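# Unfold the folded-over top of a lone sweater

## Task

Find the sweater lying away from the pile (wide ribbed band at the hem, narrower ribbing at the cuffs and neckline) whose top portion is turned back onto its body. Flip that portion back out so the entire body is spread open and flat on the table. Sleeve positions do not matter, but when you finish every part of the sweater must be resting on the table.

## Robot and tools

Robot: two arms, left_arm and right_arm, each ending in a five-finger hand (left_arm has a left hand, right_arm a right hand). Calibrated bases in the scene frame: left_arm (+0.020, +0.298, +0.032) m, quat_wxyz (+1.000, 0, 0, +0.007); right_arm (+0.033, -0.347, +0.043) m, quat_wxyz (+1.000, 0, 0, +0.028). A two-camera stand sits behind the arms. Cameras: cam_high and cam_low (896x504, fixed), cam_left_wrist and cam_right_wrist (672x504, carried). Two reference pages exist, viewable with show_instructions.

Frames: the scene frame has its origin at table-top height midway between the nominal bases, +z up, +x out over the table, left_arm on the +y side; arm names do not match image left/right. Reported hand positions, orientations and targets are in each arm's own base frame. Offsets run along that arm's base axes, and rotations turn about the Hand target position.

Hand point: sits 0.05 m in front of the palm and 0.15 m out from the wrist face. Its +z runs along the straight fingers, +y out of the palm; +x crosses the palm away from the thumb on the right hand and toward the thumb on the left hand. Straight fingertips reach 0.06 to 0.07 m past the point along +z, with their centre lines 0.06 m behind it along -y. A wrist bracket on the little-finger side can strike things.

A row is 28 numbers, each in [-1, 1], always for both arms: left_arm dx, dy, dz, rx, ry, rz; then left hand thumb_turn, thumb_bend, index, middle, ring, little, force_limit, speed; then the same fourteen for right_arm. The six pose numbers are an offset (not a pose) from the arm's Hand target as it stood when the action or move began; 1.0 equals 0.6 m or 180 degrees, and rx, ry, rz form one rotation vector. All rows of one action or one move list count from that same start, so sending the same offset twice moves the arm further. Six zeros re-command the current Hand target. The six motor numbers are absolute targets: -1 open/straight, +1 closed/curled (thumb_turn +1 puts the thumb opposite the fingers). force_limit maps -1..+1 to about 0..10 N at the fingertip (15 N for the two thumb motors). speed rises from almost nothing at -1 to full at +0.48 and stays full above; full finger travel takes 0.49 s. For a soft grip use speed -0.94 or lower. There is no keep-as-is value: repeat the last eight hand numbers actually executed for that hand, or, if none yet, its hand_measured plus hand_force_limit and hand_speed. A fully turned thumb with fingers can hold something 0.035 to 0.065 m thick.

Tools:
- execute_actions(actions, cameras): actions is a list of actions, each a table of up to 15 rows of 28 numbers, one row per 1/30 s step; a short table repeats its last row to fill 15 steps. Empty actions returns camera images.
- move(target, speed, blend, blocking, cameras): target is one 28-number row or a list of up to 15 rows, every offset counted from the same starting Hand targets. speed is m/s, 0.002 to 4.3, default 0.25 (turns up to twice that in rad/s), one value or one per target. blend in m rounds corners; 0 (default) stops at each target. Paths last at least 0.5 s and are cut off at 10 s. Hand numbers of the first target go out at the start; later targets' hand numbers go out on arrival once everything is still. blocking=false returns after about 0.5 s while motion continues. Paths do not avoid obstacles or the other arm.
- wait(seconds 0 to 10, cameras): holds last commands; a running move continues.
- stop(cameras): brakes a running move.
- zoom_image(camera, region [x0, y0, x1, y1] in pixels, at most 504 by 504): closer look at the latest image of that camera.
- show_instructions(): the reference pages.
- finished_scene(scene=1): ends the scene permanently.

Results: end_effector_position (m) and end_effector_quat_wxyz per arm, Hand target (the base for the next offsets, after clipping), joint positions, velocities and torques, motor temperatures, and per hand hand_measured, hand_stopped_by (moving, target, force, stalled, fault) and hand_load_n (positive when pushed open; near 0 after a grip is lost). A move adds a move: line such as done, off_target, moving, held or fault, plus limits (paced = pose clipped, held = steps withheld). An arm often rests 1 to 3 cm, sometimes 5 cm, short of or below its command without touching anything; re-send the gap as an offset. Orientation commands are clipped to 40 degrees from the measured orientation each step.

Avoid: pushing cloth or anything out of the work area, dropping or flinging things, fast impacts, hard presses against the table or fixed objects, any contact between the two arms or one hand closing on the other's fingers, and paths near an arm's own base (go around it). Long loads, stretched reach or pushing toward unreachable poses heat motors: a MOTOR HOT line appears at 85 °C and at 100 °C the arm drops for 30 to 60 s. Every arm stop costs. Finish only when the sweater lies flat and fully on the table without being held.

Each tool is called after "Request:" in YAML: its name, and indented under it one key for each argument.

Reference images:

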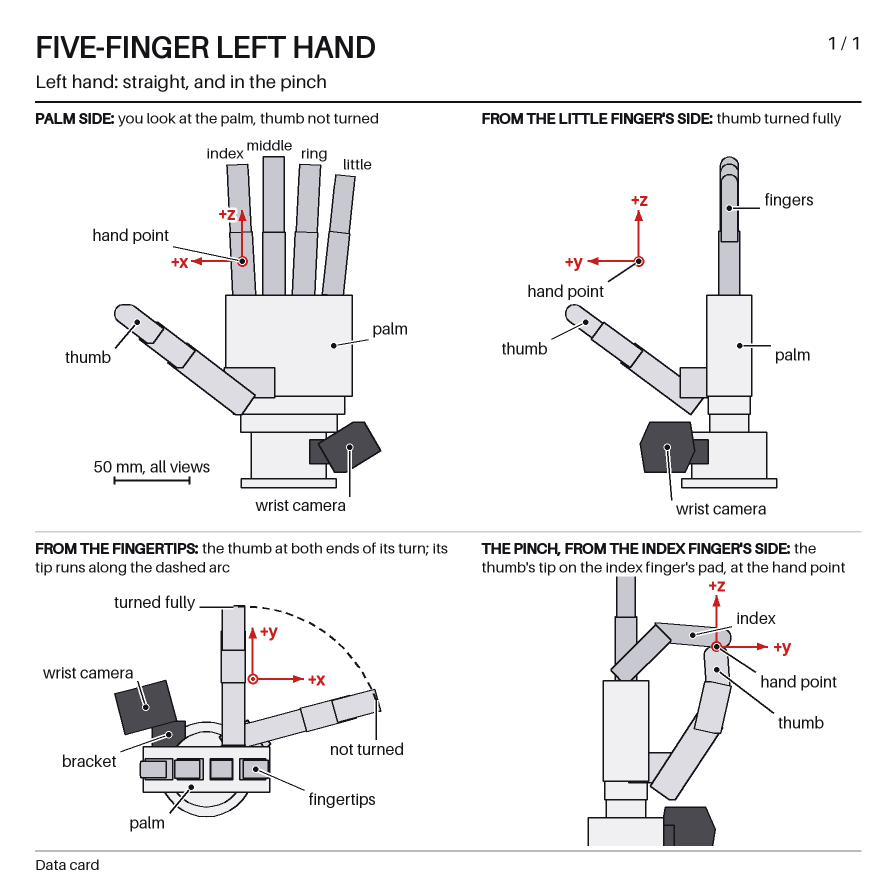

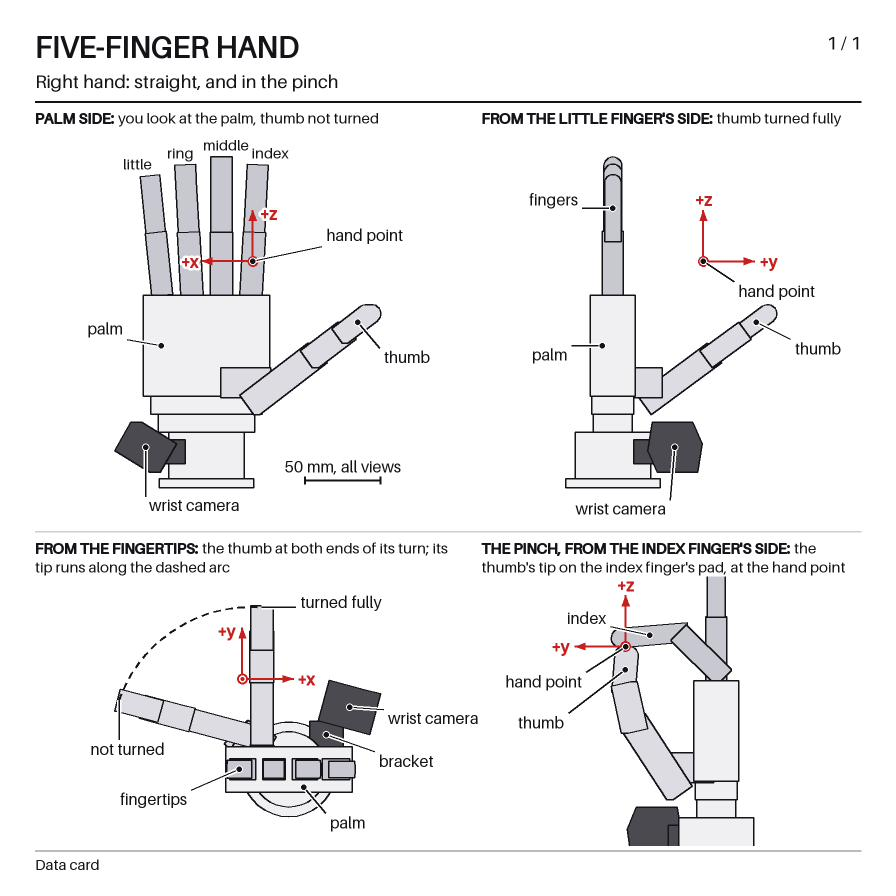

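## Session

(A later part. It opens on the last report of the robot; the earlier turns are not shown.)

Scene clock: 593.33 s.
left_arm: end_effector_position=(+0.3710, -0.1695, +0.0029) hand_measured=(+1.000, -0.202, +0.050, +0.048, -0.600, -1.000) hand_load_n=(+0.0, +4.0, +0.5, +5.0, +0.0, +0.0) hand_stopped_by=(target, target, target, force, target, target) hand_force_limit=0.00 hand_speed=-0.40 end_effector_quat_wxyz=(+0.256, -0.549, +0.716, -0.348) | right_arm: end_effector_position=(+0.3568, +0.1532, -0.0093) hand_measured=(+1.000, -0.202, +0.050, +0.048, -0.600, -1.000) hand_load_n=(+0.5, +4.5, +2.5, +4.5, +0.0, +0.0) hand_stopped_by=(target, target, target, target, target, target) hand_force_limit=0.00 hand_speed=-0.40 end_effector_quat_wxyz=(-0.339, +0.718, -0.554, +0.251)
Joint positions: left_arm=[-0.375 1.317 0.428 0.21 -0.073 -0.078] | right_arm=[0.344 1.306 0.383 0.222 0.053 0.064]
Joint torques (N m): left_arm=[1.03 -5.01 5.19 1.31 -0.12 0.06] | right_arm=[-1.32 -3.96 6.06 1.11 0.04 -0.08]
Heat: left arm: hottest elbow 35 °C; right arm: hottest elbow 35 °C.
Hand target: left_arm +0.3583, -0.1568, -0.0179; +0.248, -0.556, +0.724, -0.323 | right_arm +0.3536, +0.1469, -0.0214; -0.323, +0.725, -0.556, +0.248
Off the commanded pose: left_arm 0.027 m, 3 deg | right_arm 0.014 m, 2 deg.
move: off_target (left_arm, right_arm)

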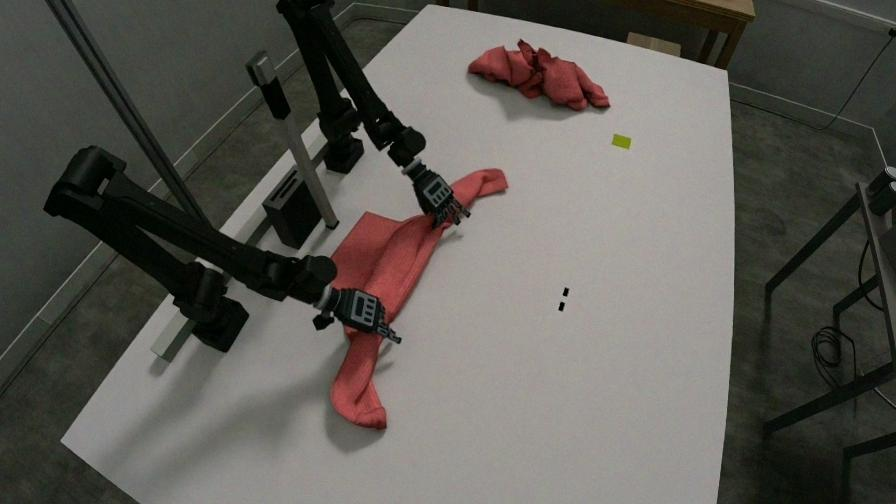

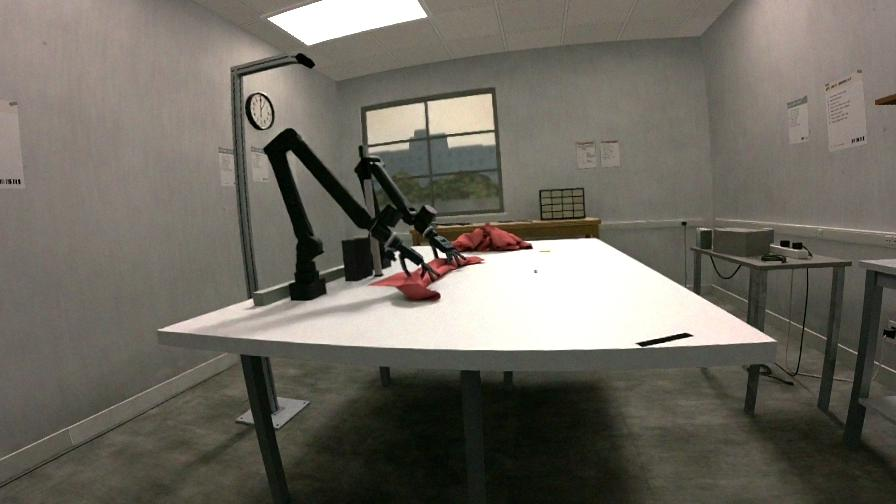

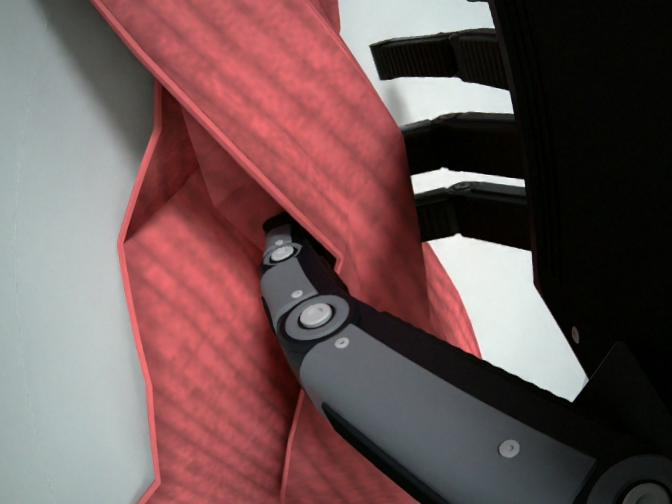

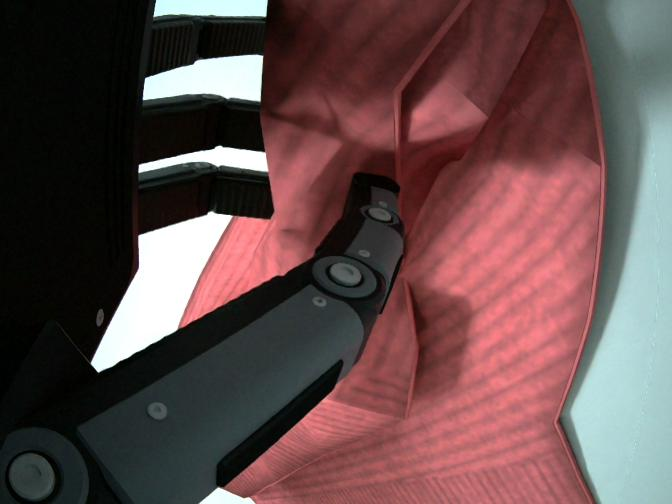

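Request:
move:
  target: [0,0,0,0,0,0,1,0.1,0.3,0.3,-0.6,-1,0.3,-0.6,0,0,0,0,0,0,1,0.1,0.3,0.3,-0.6,-1,0.3,-0.6]
  speed: 0.1
  cameras: ["cam_high","cam_low","cam_left_wrist","cam_right_wrist"]

Request:
zoom_image:
  camera: "cam_low"
  region: [360, 180, 500, 320]

Scene clock: 599.73 s.
left_arm: end_effector_position=(+0.3717, -0.1704, +0.0038) hand_measured=(+1.000, -0.116, +0.190, +0.116, -0.600, -1.000) hand_load_n=(-1.5, +9.5, +8.5, +9.5, +0.0, +0.0) hand_stopped_by=(target, force, force, force, target, target) hand_force_limit=0.30 hand_speed=-0.60 end_effector_quat_wxyz=(+0.256, -0.548, +0.715, -0.351) | right_arm: end_effector_position=(+0.3563, +0.1536, -0.0101) hand_measured=(+1.000, -0.172, +0.118, +0.116, -0.600, -1.000) hand_load_n=(-0.5, +9.5, +7.5, +9.0, +0.0, +0.0) hand_stopped_by=(target, force, force, force, target, target) hand_force_limit=0.30 hand_speed=-0.60 end_effector_quat_wxyz=(-0.339, +0.718, -0.554, +0.250)
Joint positions: left_arm=[-0.375 1.317 0.428 0.215 -0.07 -0.078] | right_arm=[0.344 1.309 0.383 0.222 0.05 0.064]
Joint torques (N m): left_arm=[1.08 -5.13 5.19 1.11 -0.21 0.06] | right_arm=[-2.43 -4.01 5.64 1.24 0.18 -0.18]
Heat: left arm: hottest elbow 35 °C; right arm: hottest elbow 35 °C.
Hand target: left_arm +0.3582, -0.1567, -0.0179; +0.248, -0.556, +0.724, -0.323 | right_arm +0.3537, +0.1469, -0.0213; -0.323, +0.725, -0.556, +0.248
Off the commanded pose: left_arm 0.029 m, 4 deg | right_arm 0.013 m, 2 deg.
move: off_target (left_arm, right_arm)

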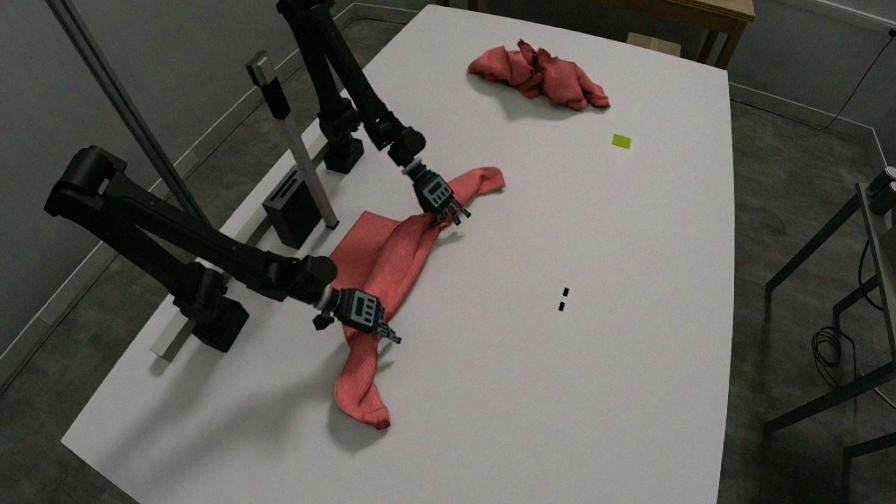

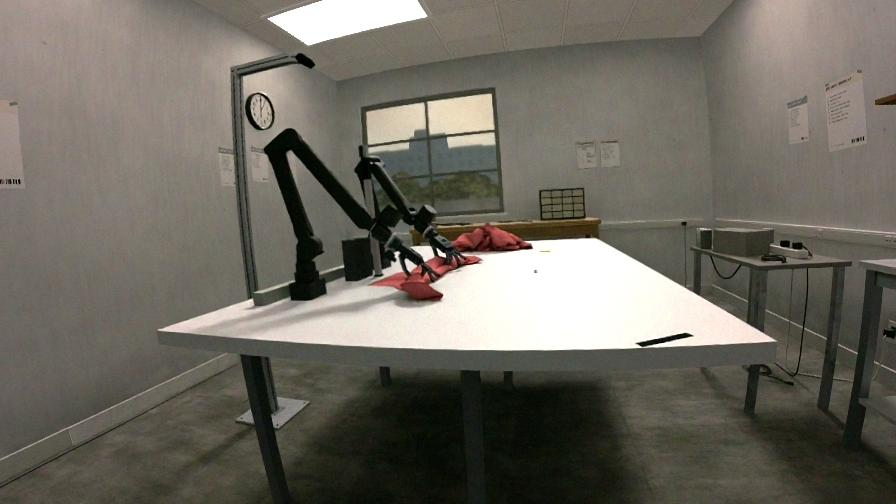

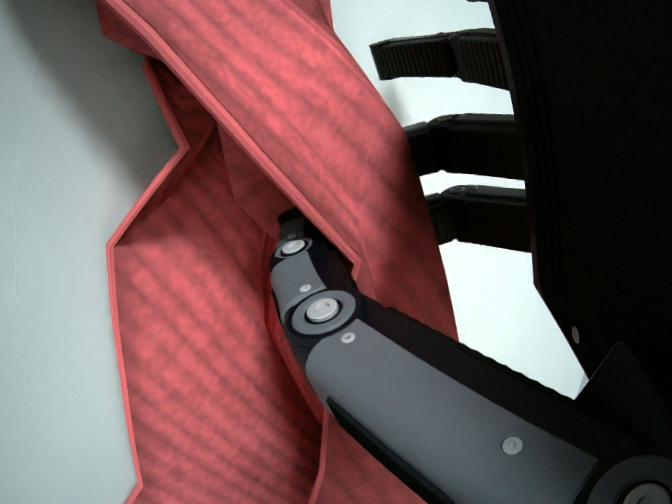

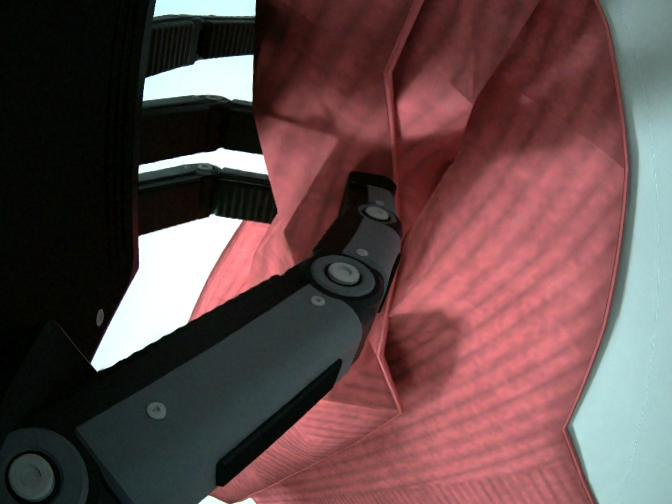

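Scaled by 3.600.

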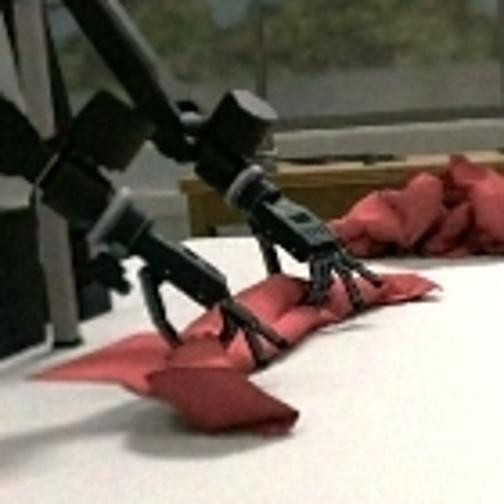

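Request:
move:
  target: [0.0,0,0.18,0,0,0,1,0.1,0.3,0.3,-0.6,-1,0.3,-0.6,0.01,0,0.18,0,0,0,1,0.1,0.3,0.3,-0.6,-1,0.3,-0.6]
  speed: 0.12
  cameras: ["cam_high","cam_low","cam_left_wrist","cam_right_wrist"]

Request:
zoom_image:
  camera: "cam_low"
  region: [340, 160, 520, 320]

Request:
zoom_image:
  camera: "cam_high"
  region: [300, 150, 540, 440]

Scene clock: 608.07 s.
left_arm: end_effector_position=(+0.3348, -0.1570, +0.0618) hand_measured=(+1.000, -0.116, +0.190, +0.118, -0.600, -1.000) hand_load_n=(-0.5, +5.0, +7.0, +1.0, +0.0, +0.0) hand_stopped_by=(target, force, force, force, target, target) hand_force_limit=0.30 hand_speed=-0.60 end_effector_quat_wxyz=(+0.227, -0.559, +0.735, -0.308) | right_arm: end_effector_position=(+0.3396, +0.1498, +0.0610) hand_measured=(+1.000, -0.172, +0.118, +0.116, -0.600, -1.000) hand_load_n=(+1.0, +7.0, +6.5, +7.0, +0.0, +0.0) hand_stopped_by=(target, force, force, force, target, target) hand_force_limit=0.30 hand_speed=-0.60 end_effector_quat_wxyz=(-0.311, +0.733, -0.561, +0.226)
Joint positions: left_arm=[-0.375 1.053 0.504 -0.238 -0.064 -0.078] | right_arm=[0.344 1.06 0.503 -0.226 0.04 0.064]
Joint torques (N m): left_arm=[1.14 -6.24 13.61 1.11 -0.44 0.07] | right_arm=[-2.49 -6.3 11.15 0.68 0.44 -0.14]
Heat: left arm: hottest elbow 35 °C; right arm: hottest elbow 34 °C.
Hand target: left_arm +0.3582, -0.1567, +0.0900; +0.248, -0.556, +0.725, -0.323 | right_arm +0.3597, +0.1470, +0.0867; -0.323, +0.725, -0.556, +0.248
Off the commanded pose: left_arm 0.037 m, 3 deg | right_arm 0.033 m, 3 deg.
move: off_target (left_arm, right_arm)

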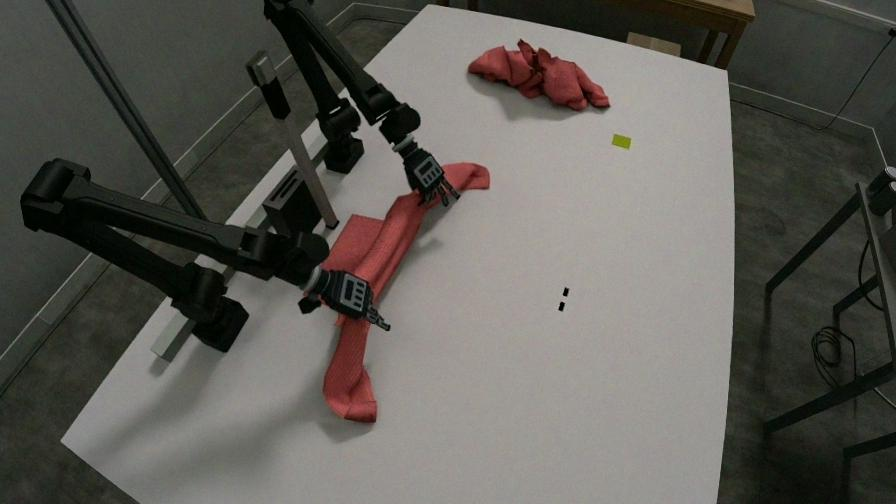

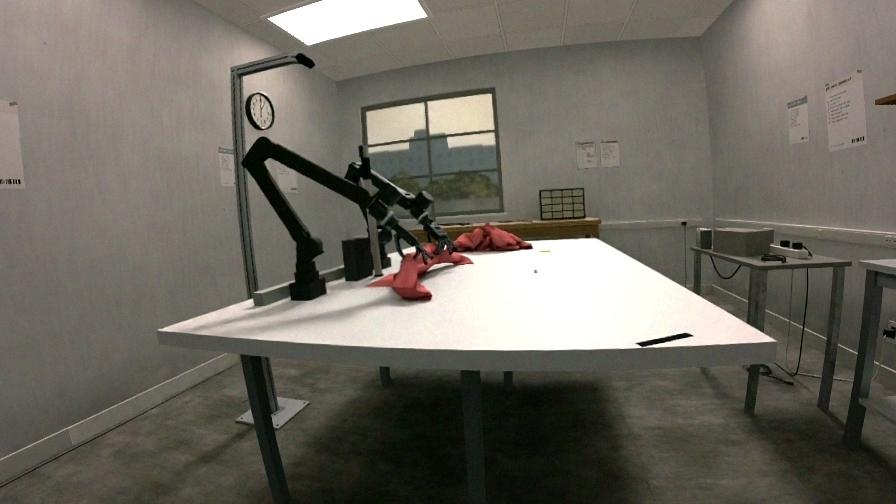

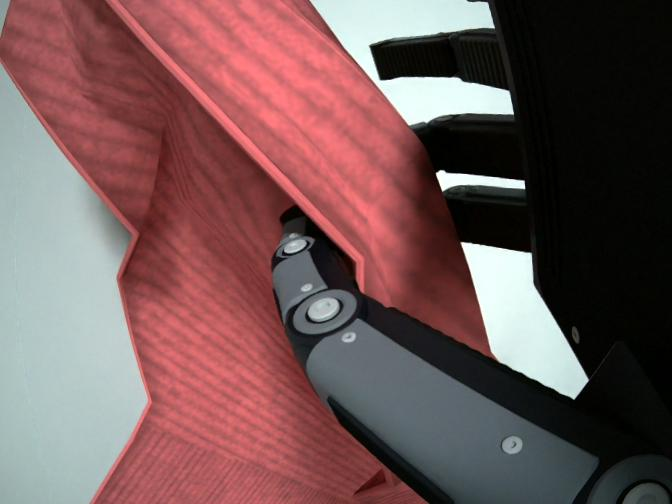

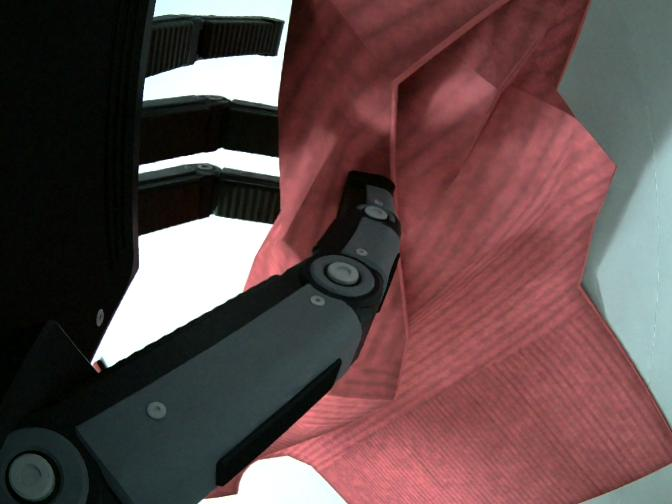

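Scaled by 2.800.

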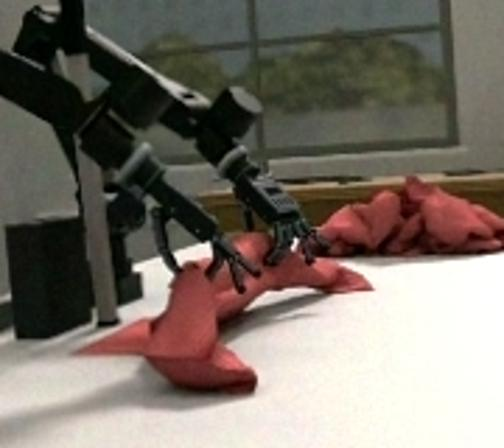

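Scaled by 1.738.

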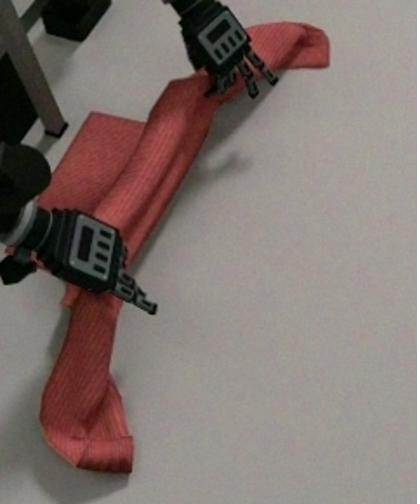

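Request:
move:
  target:
    - [0.103,-0.009,0.133,0,0,0,1,0.1,0.3,0.3,-0.6,-1,0.3,-0.6,0.1,-0.002,0.139,0,0,0,1,0.1,0.3,0.3,-0.6,-1,0.3,-0.6]
    - [0.236,-0.019,0.133,0,0,0,1,0.1,0.3,0.3,-0.6,-1,0.3,-0.6,0.234,-0.005,0.139,0,0,0,1,0.1,0.3,0.3,-0.6,-1,0.3,-0.6]
  speed: 0.15
  blend: 0.03
  cameras: ["cam_high","cam_low","cam_left_wrist","cam_right_wrist"]

Request:
zoom_image:
  camera: "cam_low"
  region: [340, 160, 520, 320]

Request:
zoom_image:
  camera: "cam_high"
  region: [300, 150, 540, 440]

Scene clock: 643.60 s.
left_arm: end_effector_position=(+0.4703, -0.1706, +0.1436) hand_measured=(+1.000, -0.116, +0.190, +0.118, -0.600, -1.000) hand_load_n=(-0.5, +5.0, +6.5, +1.0, +0.0, +0.0) hand_stopped_by=(target, force, force, force, target, target) hand_force_limit=0.30 hand_speed=-0.60 end_effector_quat_wxyz=(+0.228, -0.562, +0.733, -0.308) | right_arm: end_effector_position=(+0.4754, +0.1468, +0.1467) hand_measured=(+1.000, -0.172, +0.118, +0.116, -0.600, -1.000) hand_load_n=(+0.0, +7.0, +6.5, +6.5, +0.0, +0.0) hand_stopped_by=(target, force, force, force, target, target) hand_force_limit=0.30 hand_speed=-0.60 end_effector_quat_wxyz=(-0.310, +0.729, -0.566, +0.228)
Joint positions: left_arm=[-0.285 1.325 0.953 -0.413 -0.004 -0.021] | right_arm=[0.225 1.317 0.951 -0.416 -0.038 -0.011]
Joint torques (N m): left_arm=[1.26 -9 15.49 1.63 -0.09 0.11] | right_arm=[-2.02 -10.05 12.94 1.02 0.01 -0.16]
Heat: left arm: hottest elbow 37 °C; right arm: hottest elbow 36 °C.
Hand target: left_arm +0.4999, -0.1680, +0.1700; +0.248, -0.556, +0.724, -0.323 | right_arm +0.5001, +0.1439, +0.1701; -0.323, +0.725, -0.556, +0.248
Off the commanded pose: left_arm 0.039 m, 3 deg | right_arm 0.034 m, 3 deg.
move: off_target (left_arm, right_arm)

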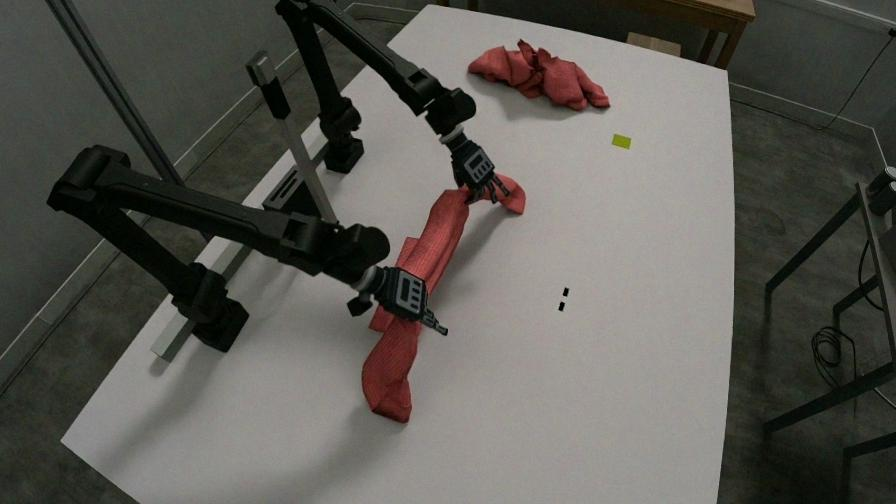

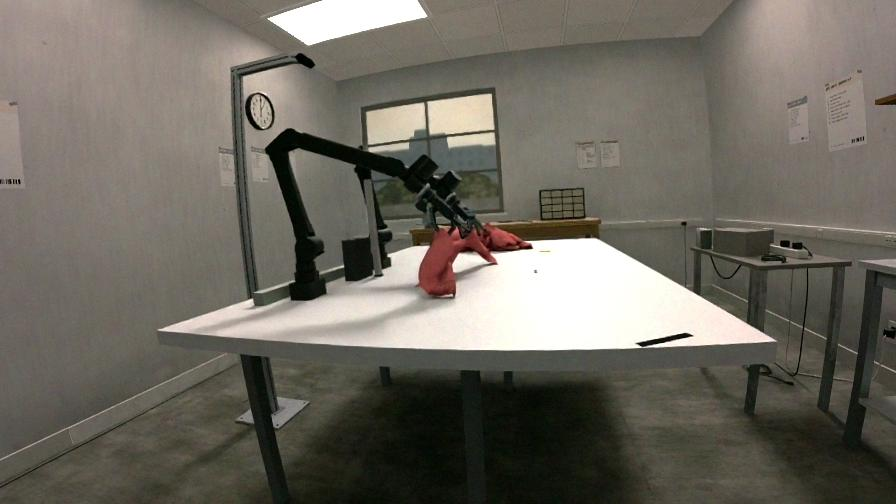

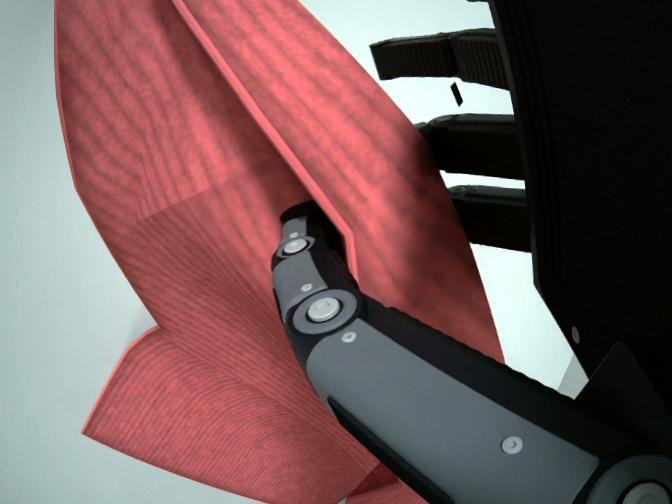

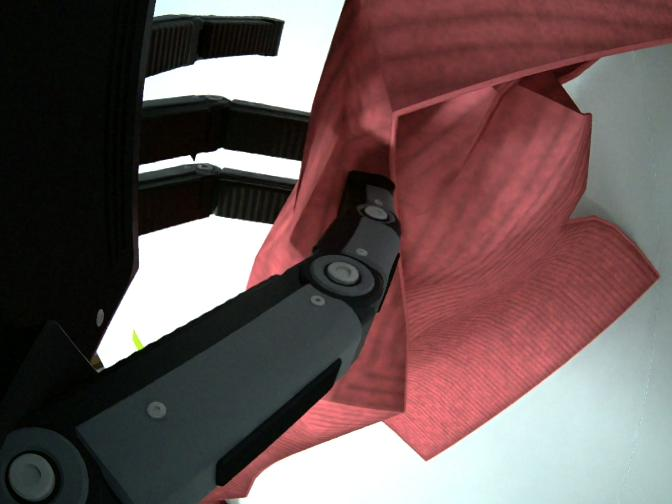

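Scaled by 2.800.

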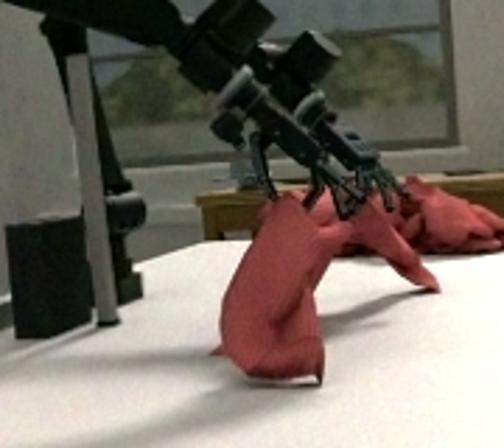

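Scaled by 1.738.

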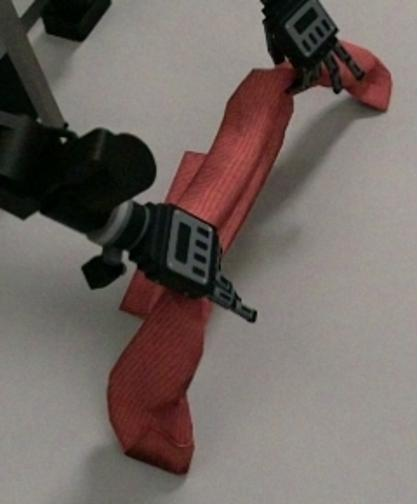

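Request:
move:
  target: [-0.1,0.0,0.3,0,0,0,1,0.1,0.3,0.3,-0.6,-1,0.3,-0.6,-0.1,0.0,0.3,0,0,0,1,0.1,0.3,0.3,-0.6,-1,0.3,-0.6]
  speed: 0.2
  cameras: ["cam_high","cam_low","cam_left_wrist","cam_right_wrist"]

Request:
zoom_image:
  camera: "cam_low"
  region: [340, 160, 520, 320]

Request:
zoom_image:
  camera: "cam_high"
  region: [300, 150, 540, 440]

Scene clock: 666.47 s.
left_arm: end_effector_position=(+0.4298, -0.1646, +0.3130) hand_measured=(+1.000, -0.116, +0.190, +0.118, -0.600, -1.000) hand_load_n=(-0.5, +5.0, +6.5, +1.0, +0.0, +0.0) hand_stopped_by=(target, force, force, force, target, target) hand_force_limit=0.30 hand_speed=-0.60 end_effector_quat_wxyz=(+0.228, -0.566, +0.732, -0.302) | right_arm: end_effector_position=(+0.4330, +0.1438, +0.3140) hand_measured=(+1.000, -0.172, +0.118, +0.116, -0.600, -1.000) hand_load_n=(+0.5, +7.0, +6.5, +6.5, +0.0, +0.0) hand_stopped_by=(target, force, force, force, target, target) hand_force_limit=0.30 hand_speed=-0.60 end_effector_quat_wxyz=(-0.303, +0.735, -0.562, +0.226)
Joint positions: left_arm=[-0.304 1.161 1.269 -0.903 -0.026 -0.038] | right_arm=[0.246 1.156 1.268 -0.908 -0.022 -0.01]
Joint torques (N m): left_arm=[-0.44 -8.82 16.25 1.16 -0.42 -0.01] | right_arm=[-1.38 -9.05 13.46 0.91 0.43 -0.02]
Heat: left arm: hottest elbow 39 °C; right arm: hottest elbow 39 °C.
Hand target: left_arm +0.4399, -0.1681, +0.3499; +0.248, -0.556, +0.724, -0.323 | right_arm +0.4401, +0.1439, +0.3499; -0.323, +0.725, -0.556, +0.248
Off the commanded pose: left_arm 0.038 m, 4 deg | right_arm 0.037 m, 4 deg.
move: off_target (left_arm, right_arm)

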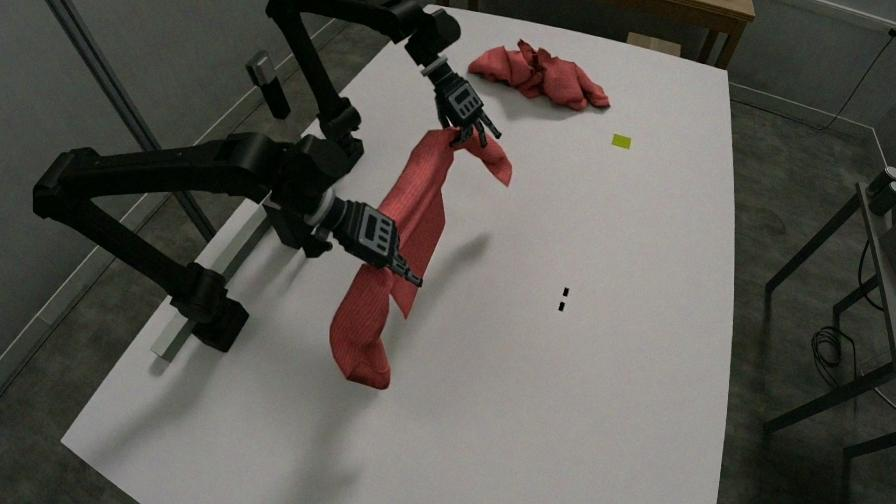

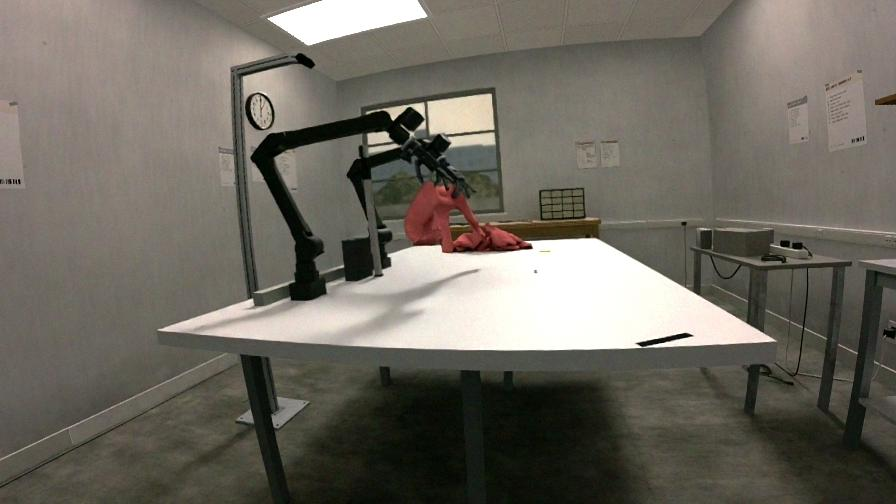

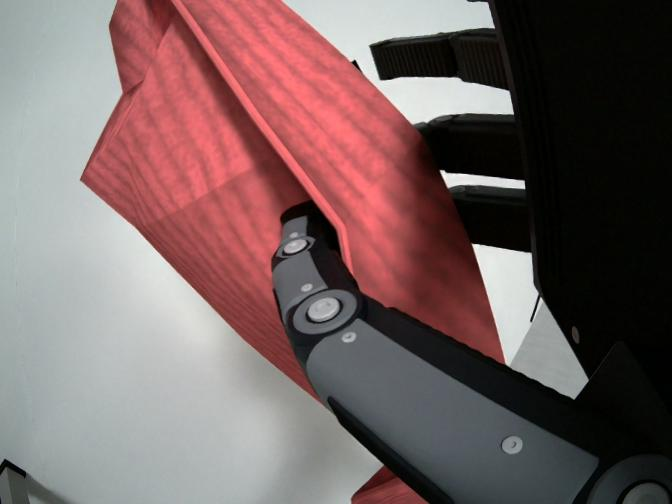

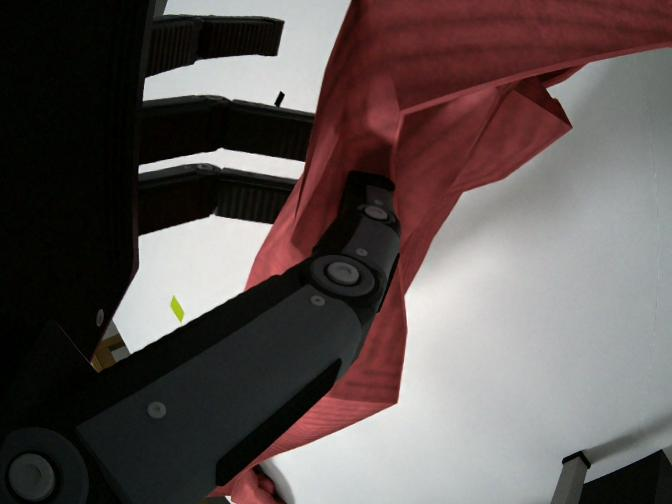

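Scaled by 2.800.

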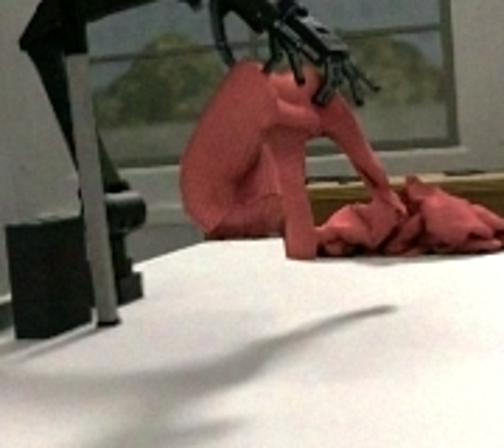

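Scaled by 1.738.

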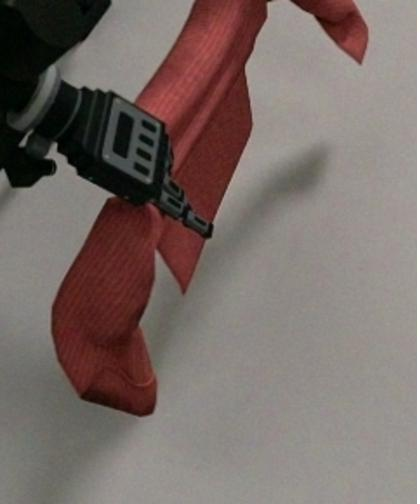

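Request:
zoom_image:
  camera: "cam_high"
  region: [370, 110, 530, 330]

Request:
zoom_image:
  camera: "cam_low"
  region: [390, 150, 490, 260]

Scaled by 2.291.

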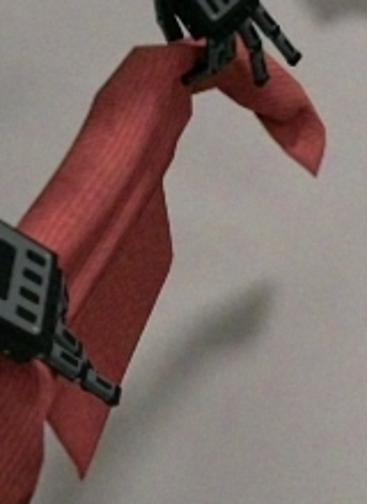

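Scaled by 4.582.

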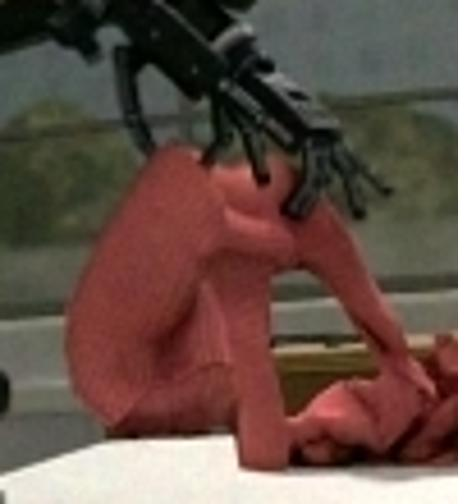

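Request:
move:
  target: [-0.267,0.003,0.05,0,0,0,1,0.1,0.3,0.3,-0.6,-1,0.3,-0.6,-0.267,0.018,0.05,0,0,0,1,0.1,0.3,0.3,-0.6,-1,0.3,-0.6]
  speed: 0.15
  cameras: ["cam_high","cam_low","cam_left_wrist","cam_right_wrist"]

Request:
zoom_image:
  camera: "cam_low"
  region: [340, 160, 480, 300]

Request:
zoom_image:
  camera: "cam_high"
  region: [270, 110, 490, 400]

Scene clock: 684.20 s.
left_arm: end_effector_position=(+0.2851, -0.1657, +0.3860) hand_measured=(+1.000, -0.116, +0.190, +0.118, -0.600, -1.000) hand_load_n=(-0.5, +4.5, +6.5, +0.5, +0.0, +0.0) hand_stopped_by=(target, force, force, force, target, target) hand_force_limit=0.30 hand_speed=-0.60 end_effector_quat_wxyz=(+0.251, -0.557, +0.720, -0.329) | right_arm: end_effector_position=(+0.2830, +0.1548, +0.3741) hand_measured=(+1.000, -0.172, +0.118, +0.116, -0.600, -1.000) hand_load_n=(+0.0, +7.0, +6.0, +7.0, +0.0, +0.0) hand_stopped_by=(target, force, force, force, target, target) hand_force_limit=0.30 hand_speed=-0.60 end_effector_quat_wxyz=(-0.320, +0.727, -0.555, +0.246)
Joint positions: left_arm=[-0.515 0.823 1.239 -1.15 -0.191 -0.176] | right_arm=[0.477 0.809 1.209 -1.152 0.158 0.142]
Joint torques (N m): left_arm=[-0.97 -3.08 8.66 1.29 -0.37 -0.11] | right_arm=[-0.09 -1.61 9.2 0.7 0.33 0.04]
Motor temperatures (°C): left_arm=[25 23 45 27 23 22] | right_arm=[26 25 41 27 21 24]
Heat: left arm: hottest elbow 45 °C; right arm: hottest elbow 41 °C.
Hand target: left_arm +0.2797, -0.1662, +0.3800; +0.248, -0.556, +0.724, -0.323 | right_arm +0.2799, +0.1548, +0.3800; -0.323, +0.725, -0.556, +0.248
Off the commanded pose: left_arm 0.008 m, 1 deg | right_arm 0.007 m, 0 deg.
move: done

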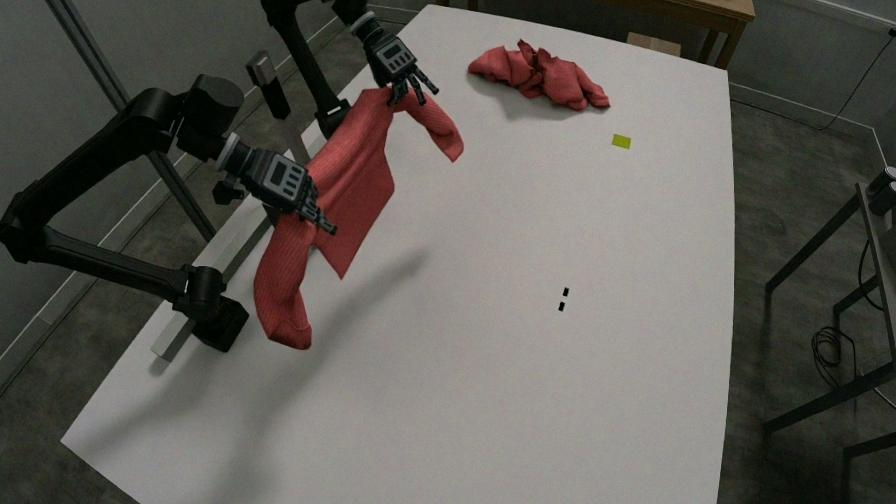

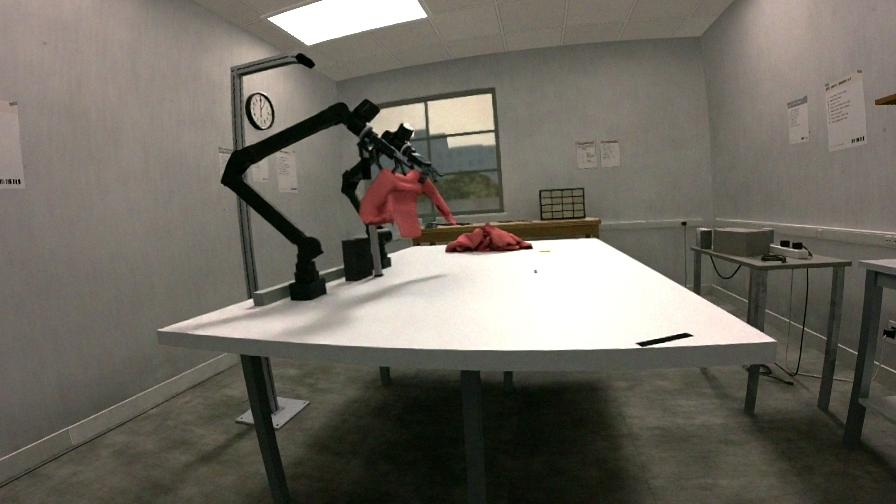

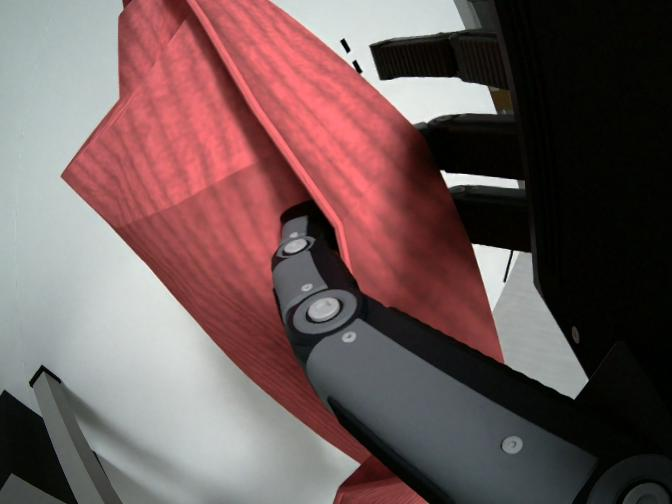

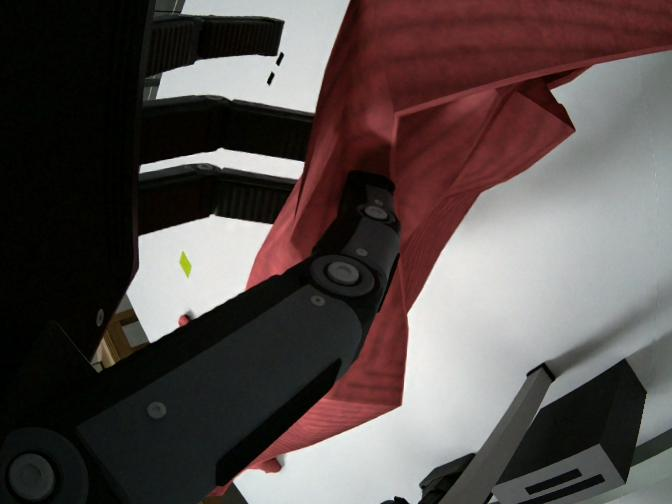

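Scaled by 3.600.

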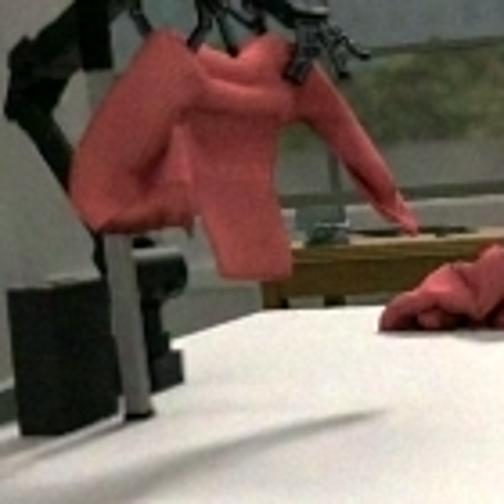

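Scaled by 1.738.

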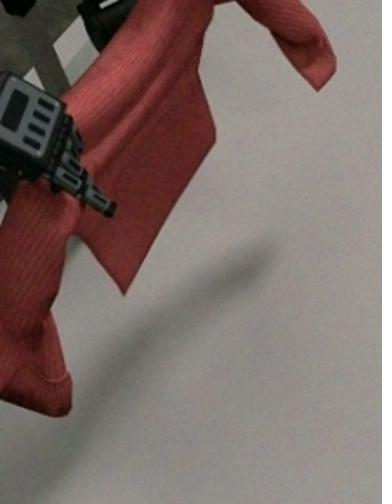

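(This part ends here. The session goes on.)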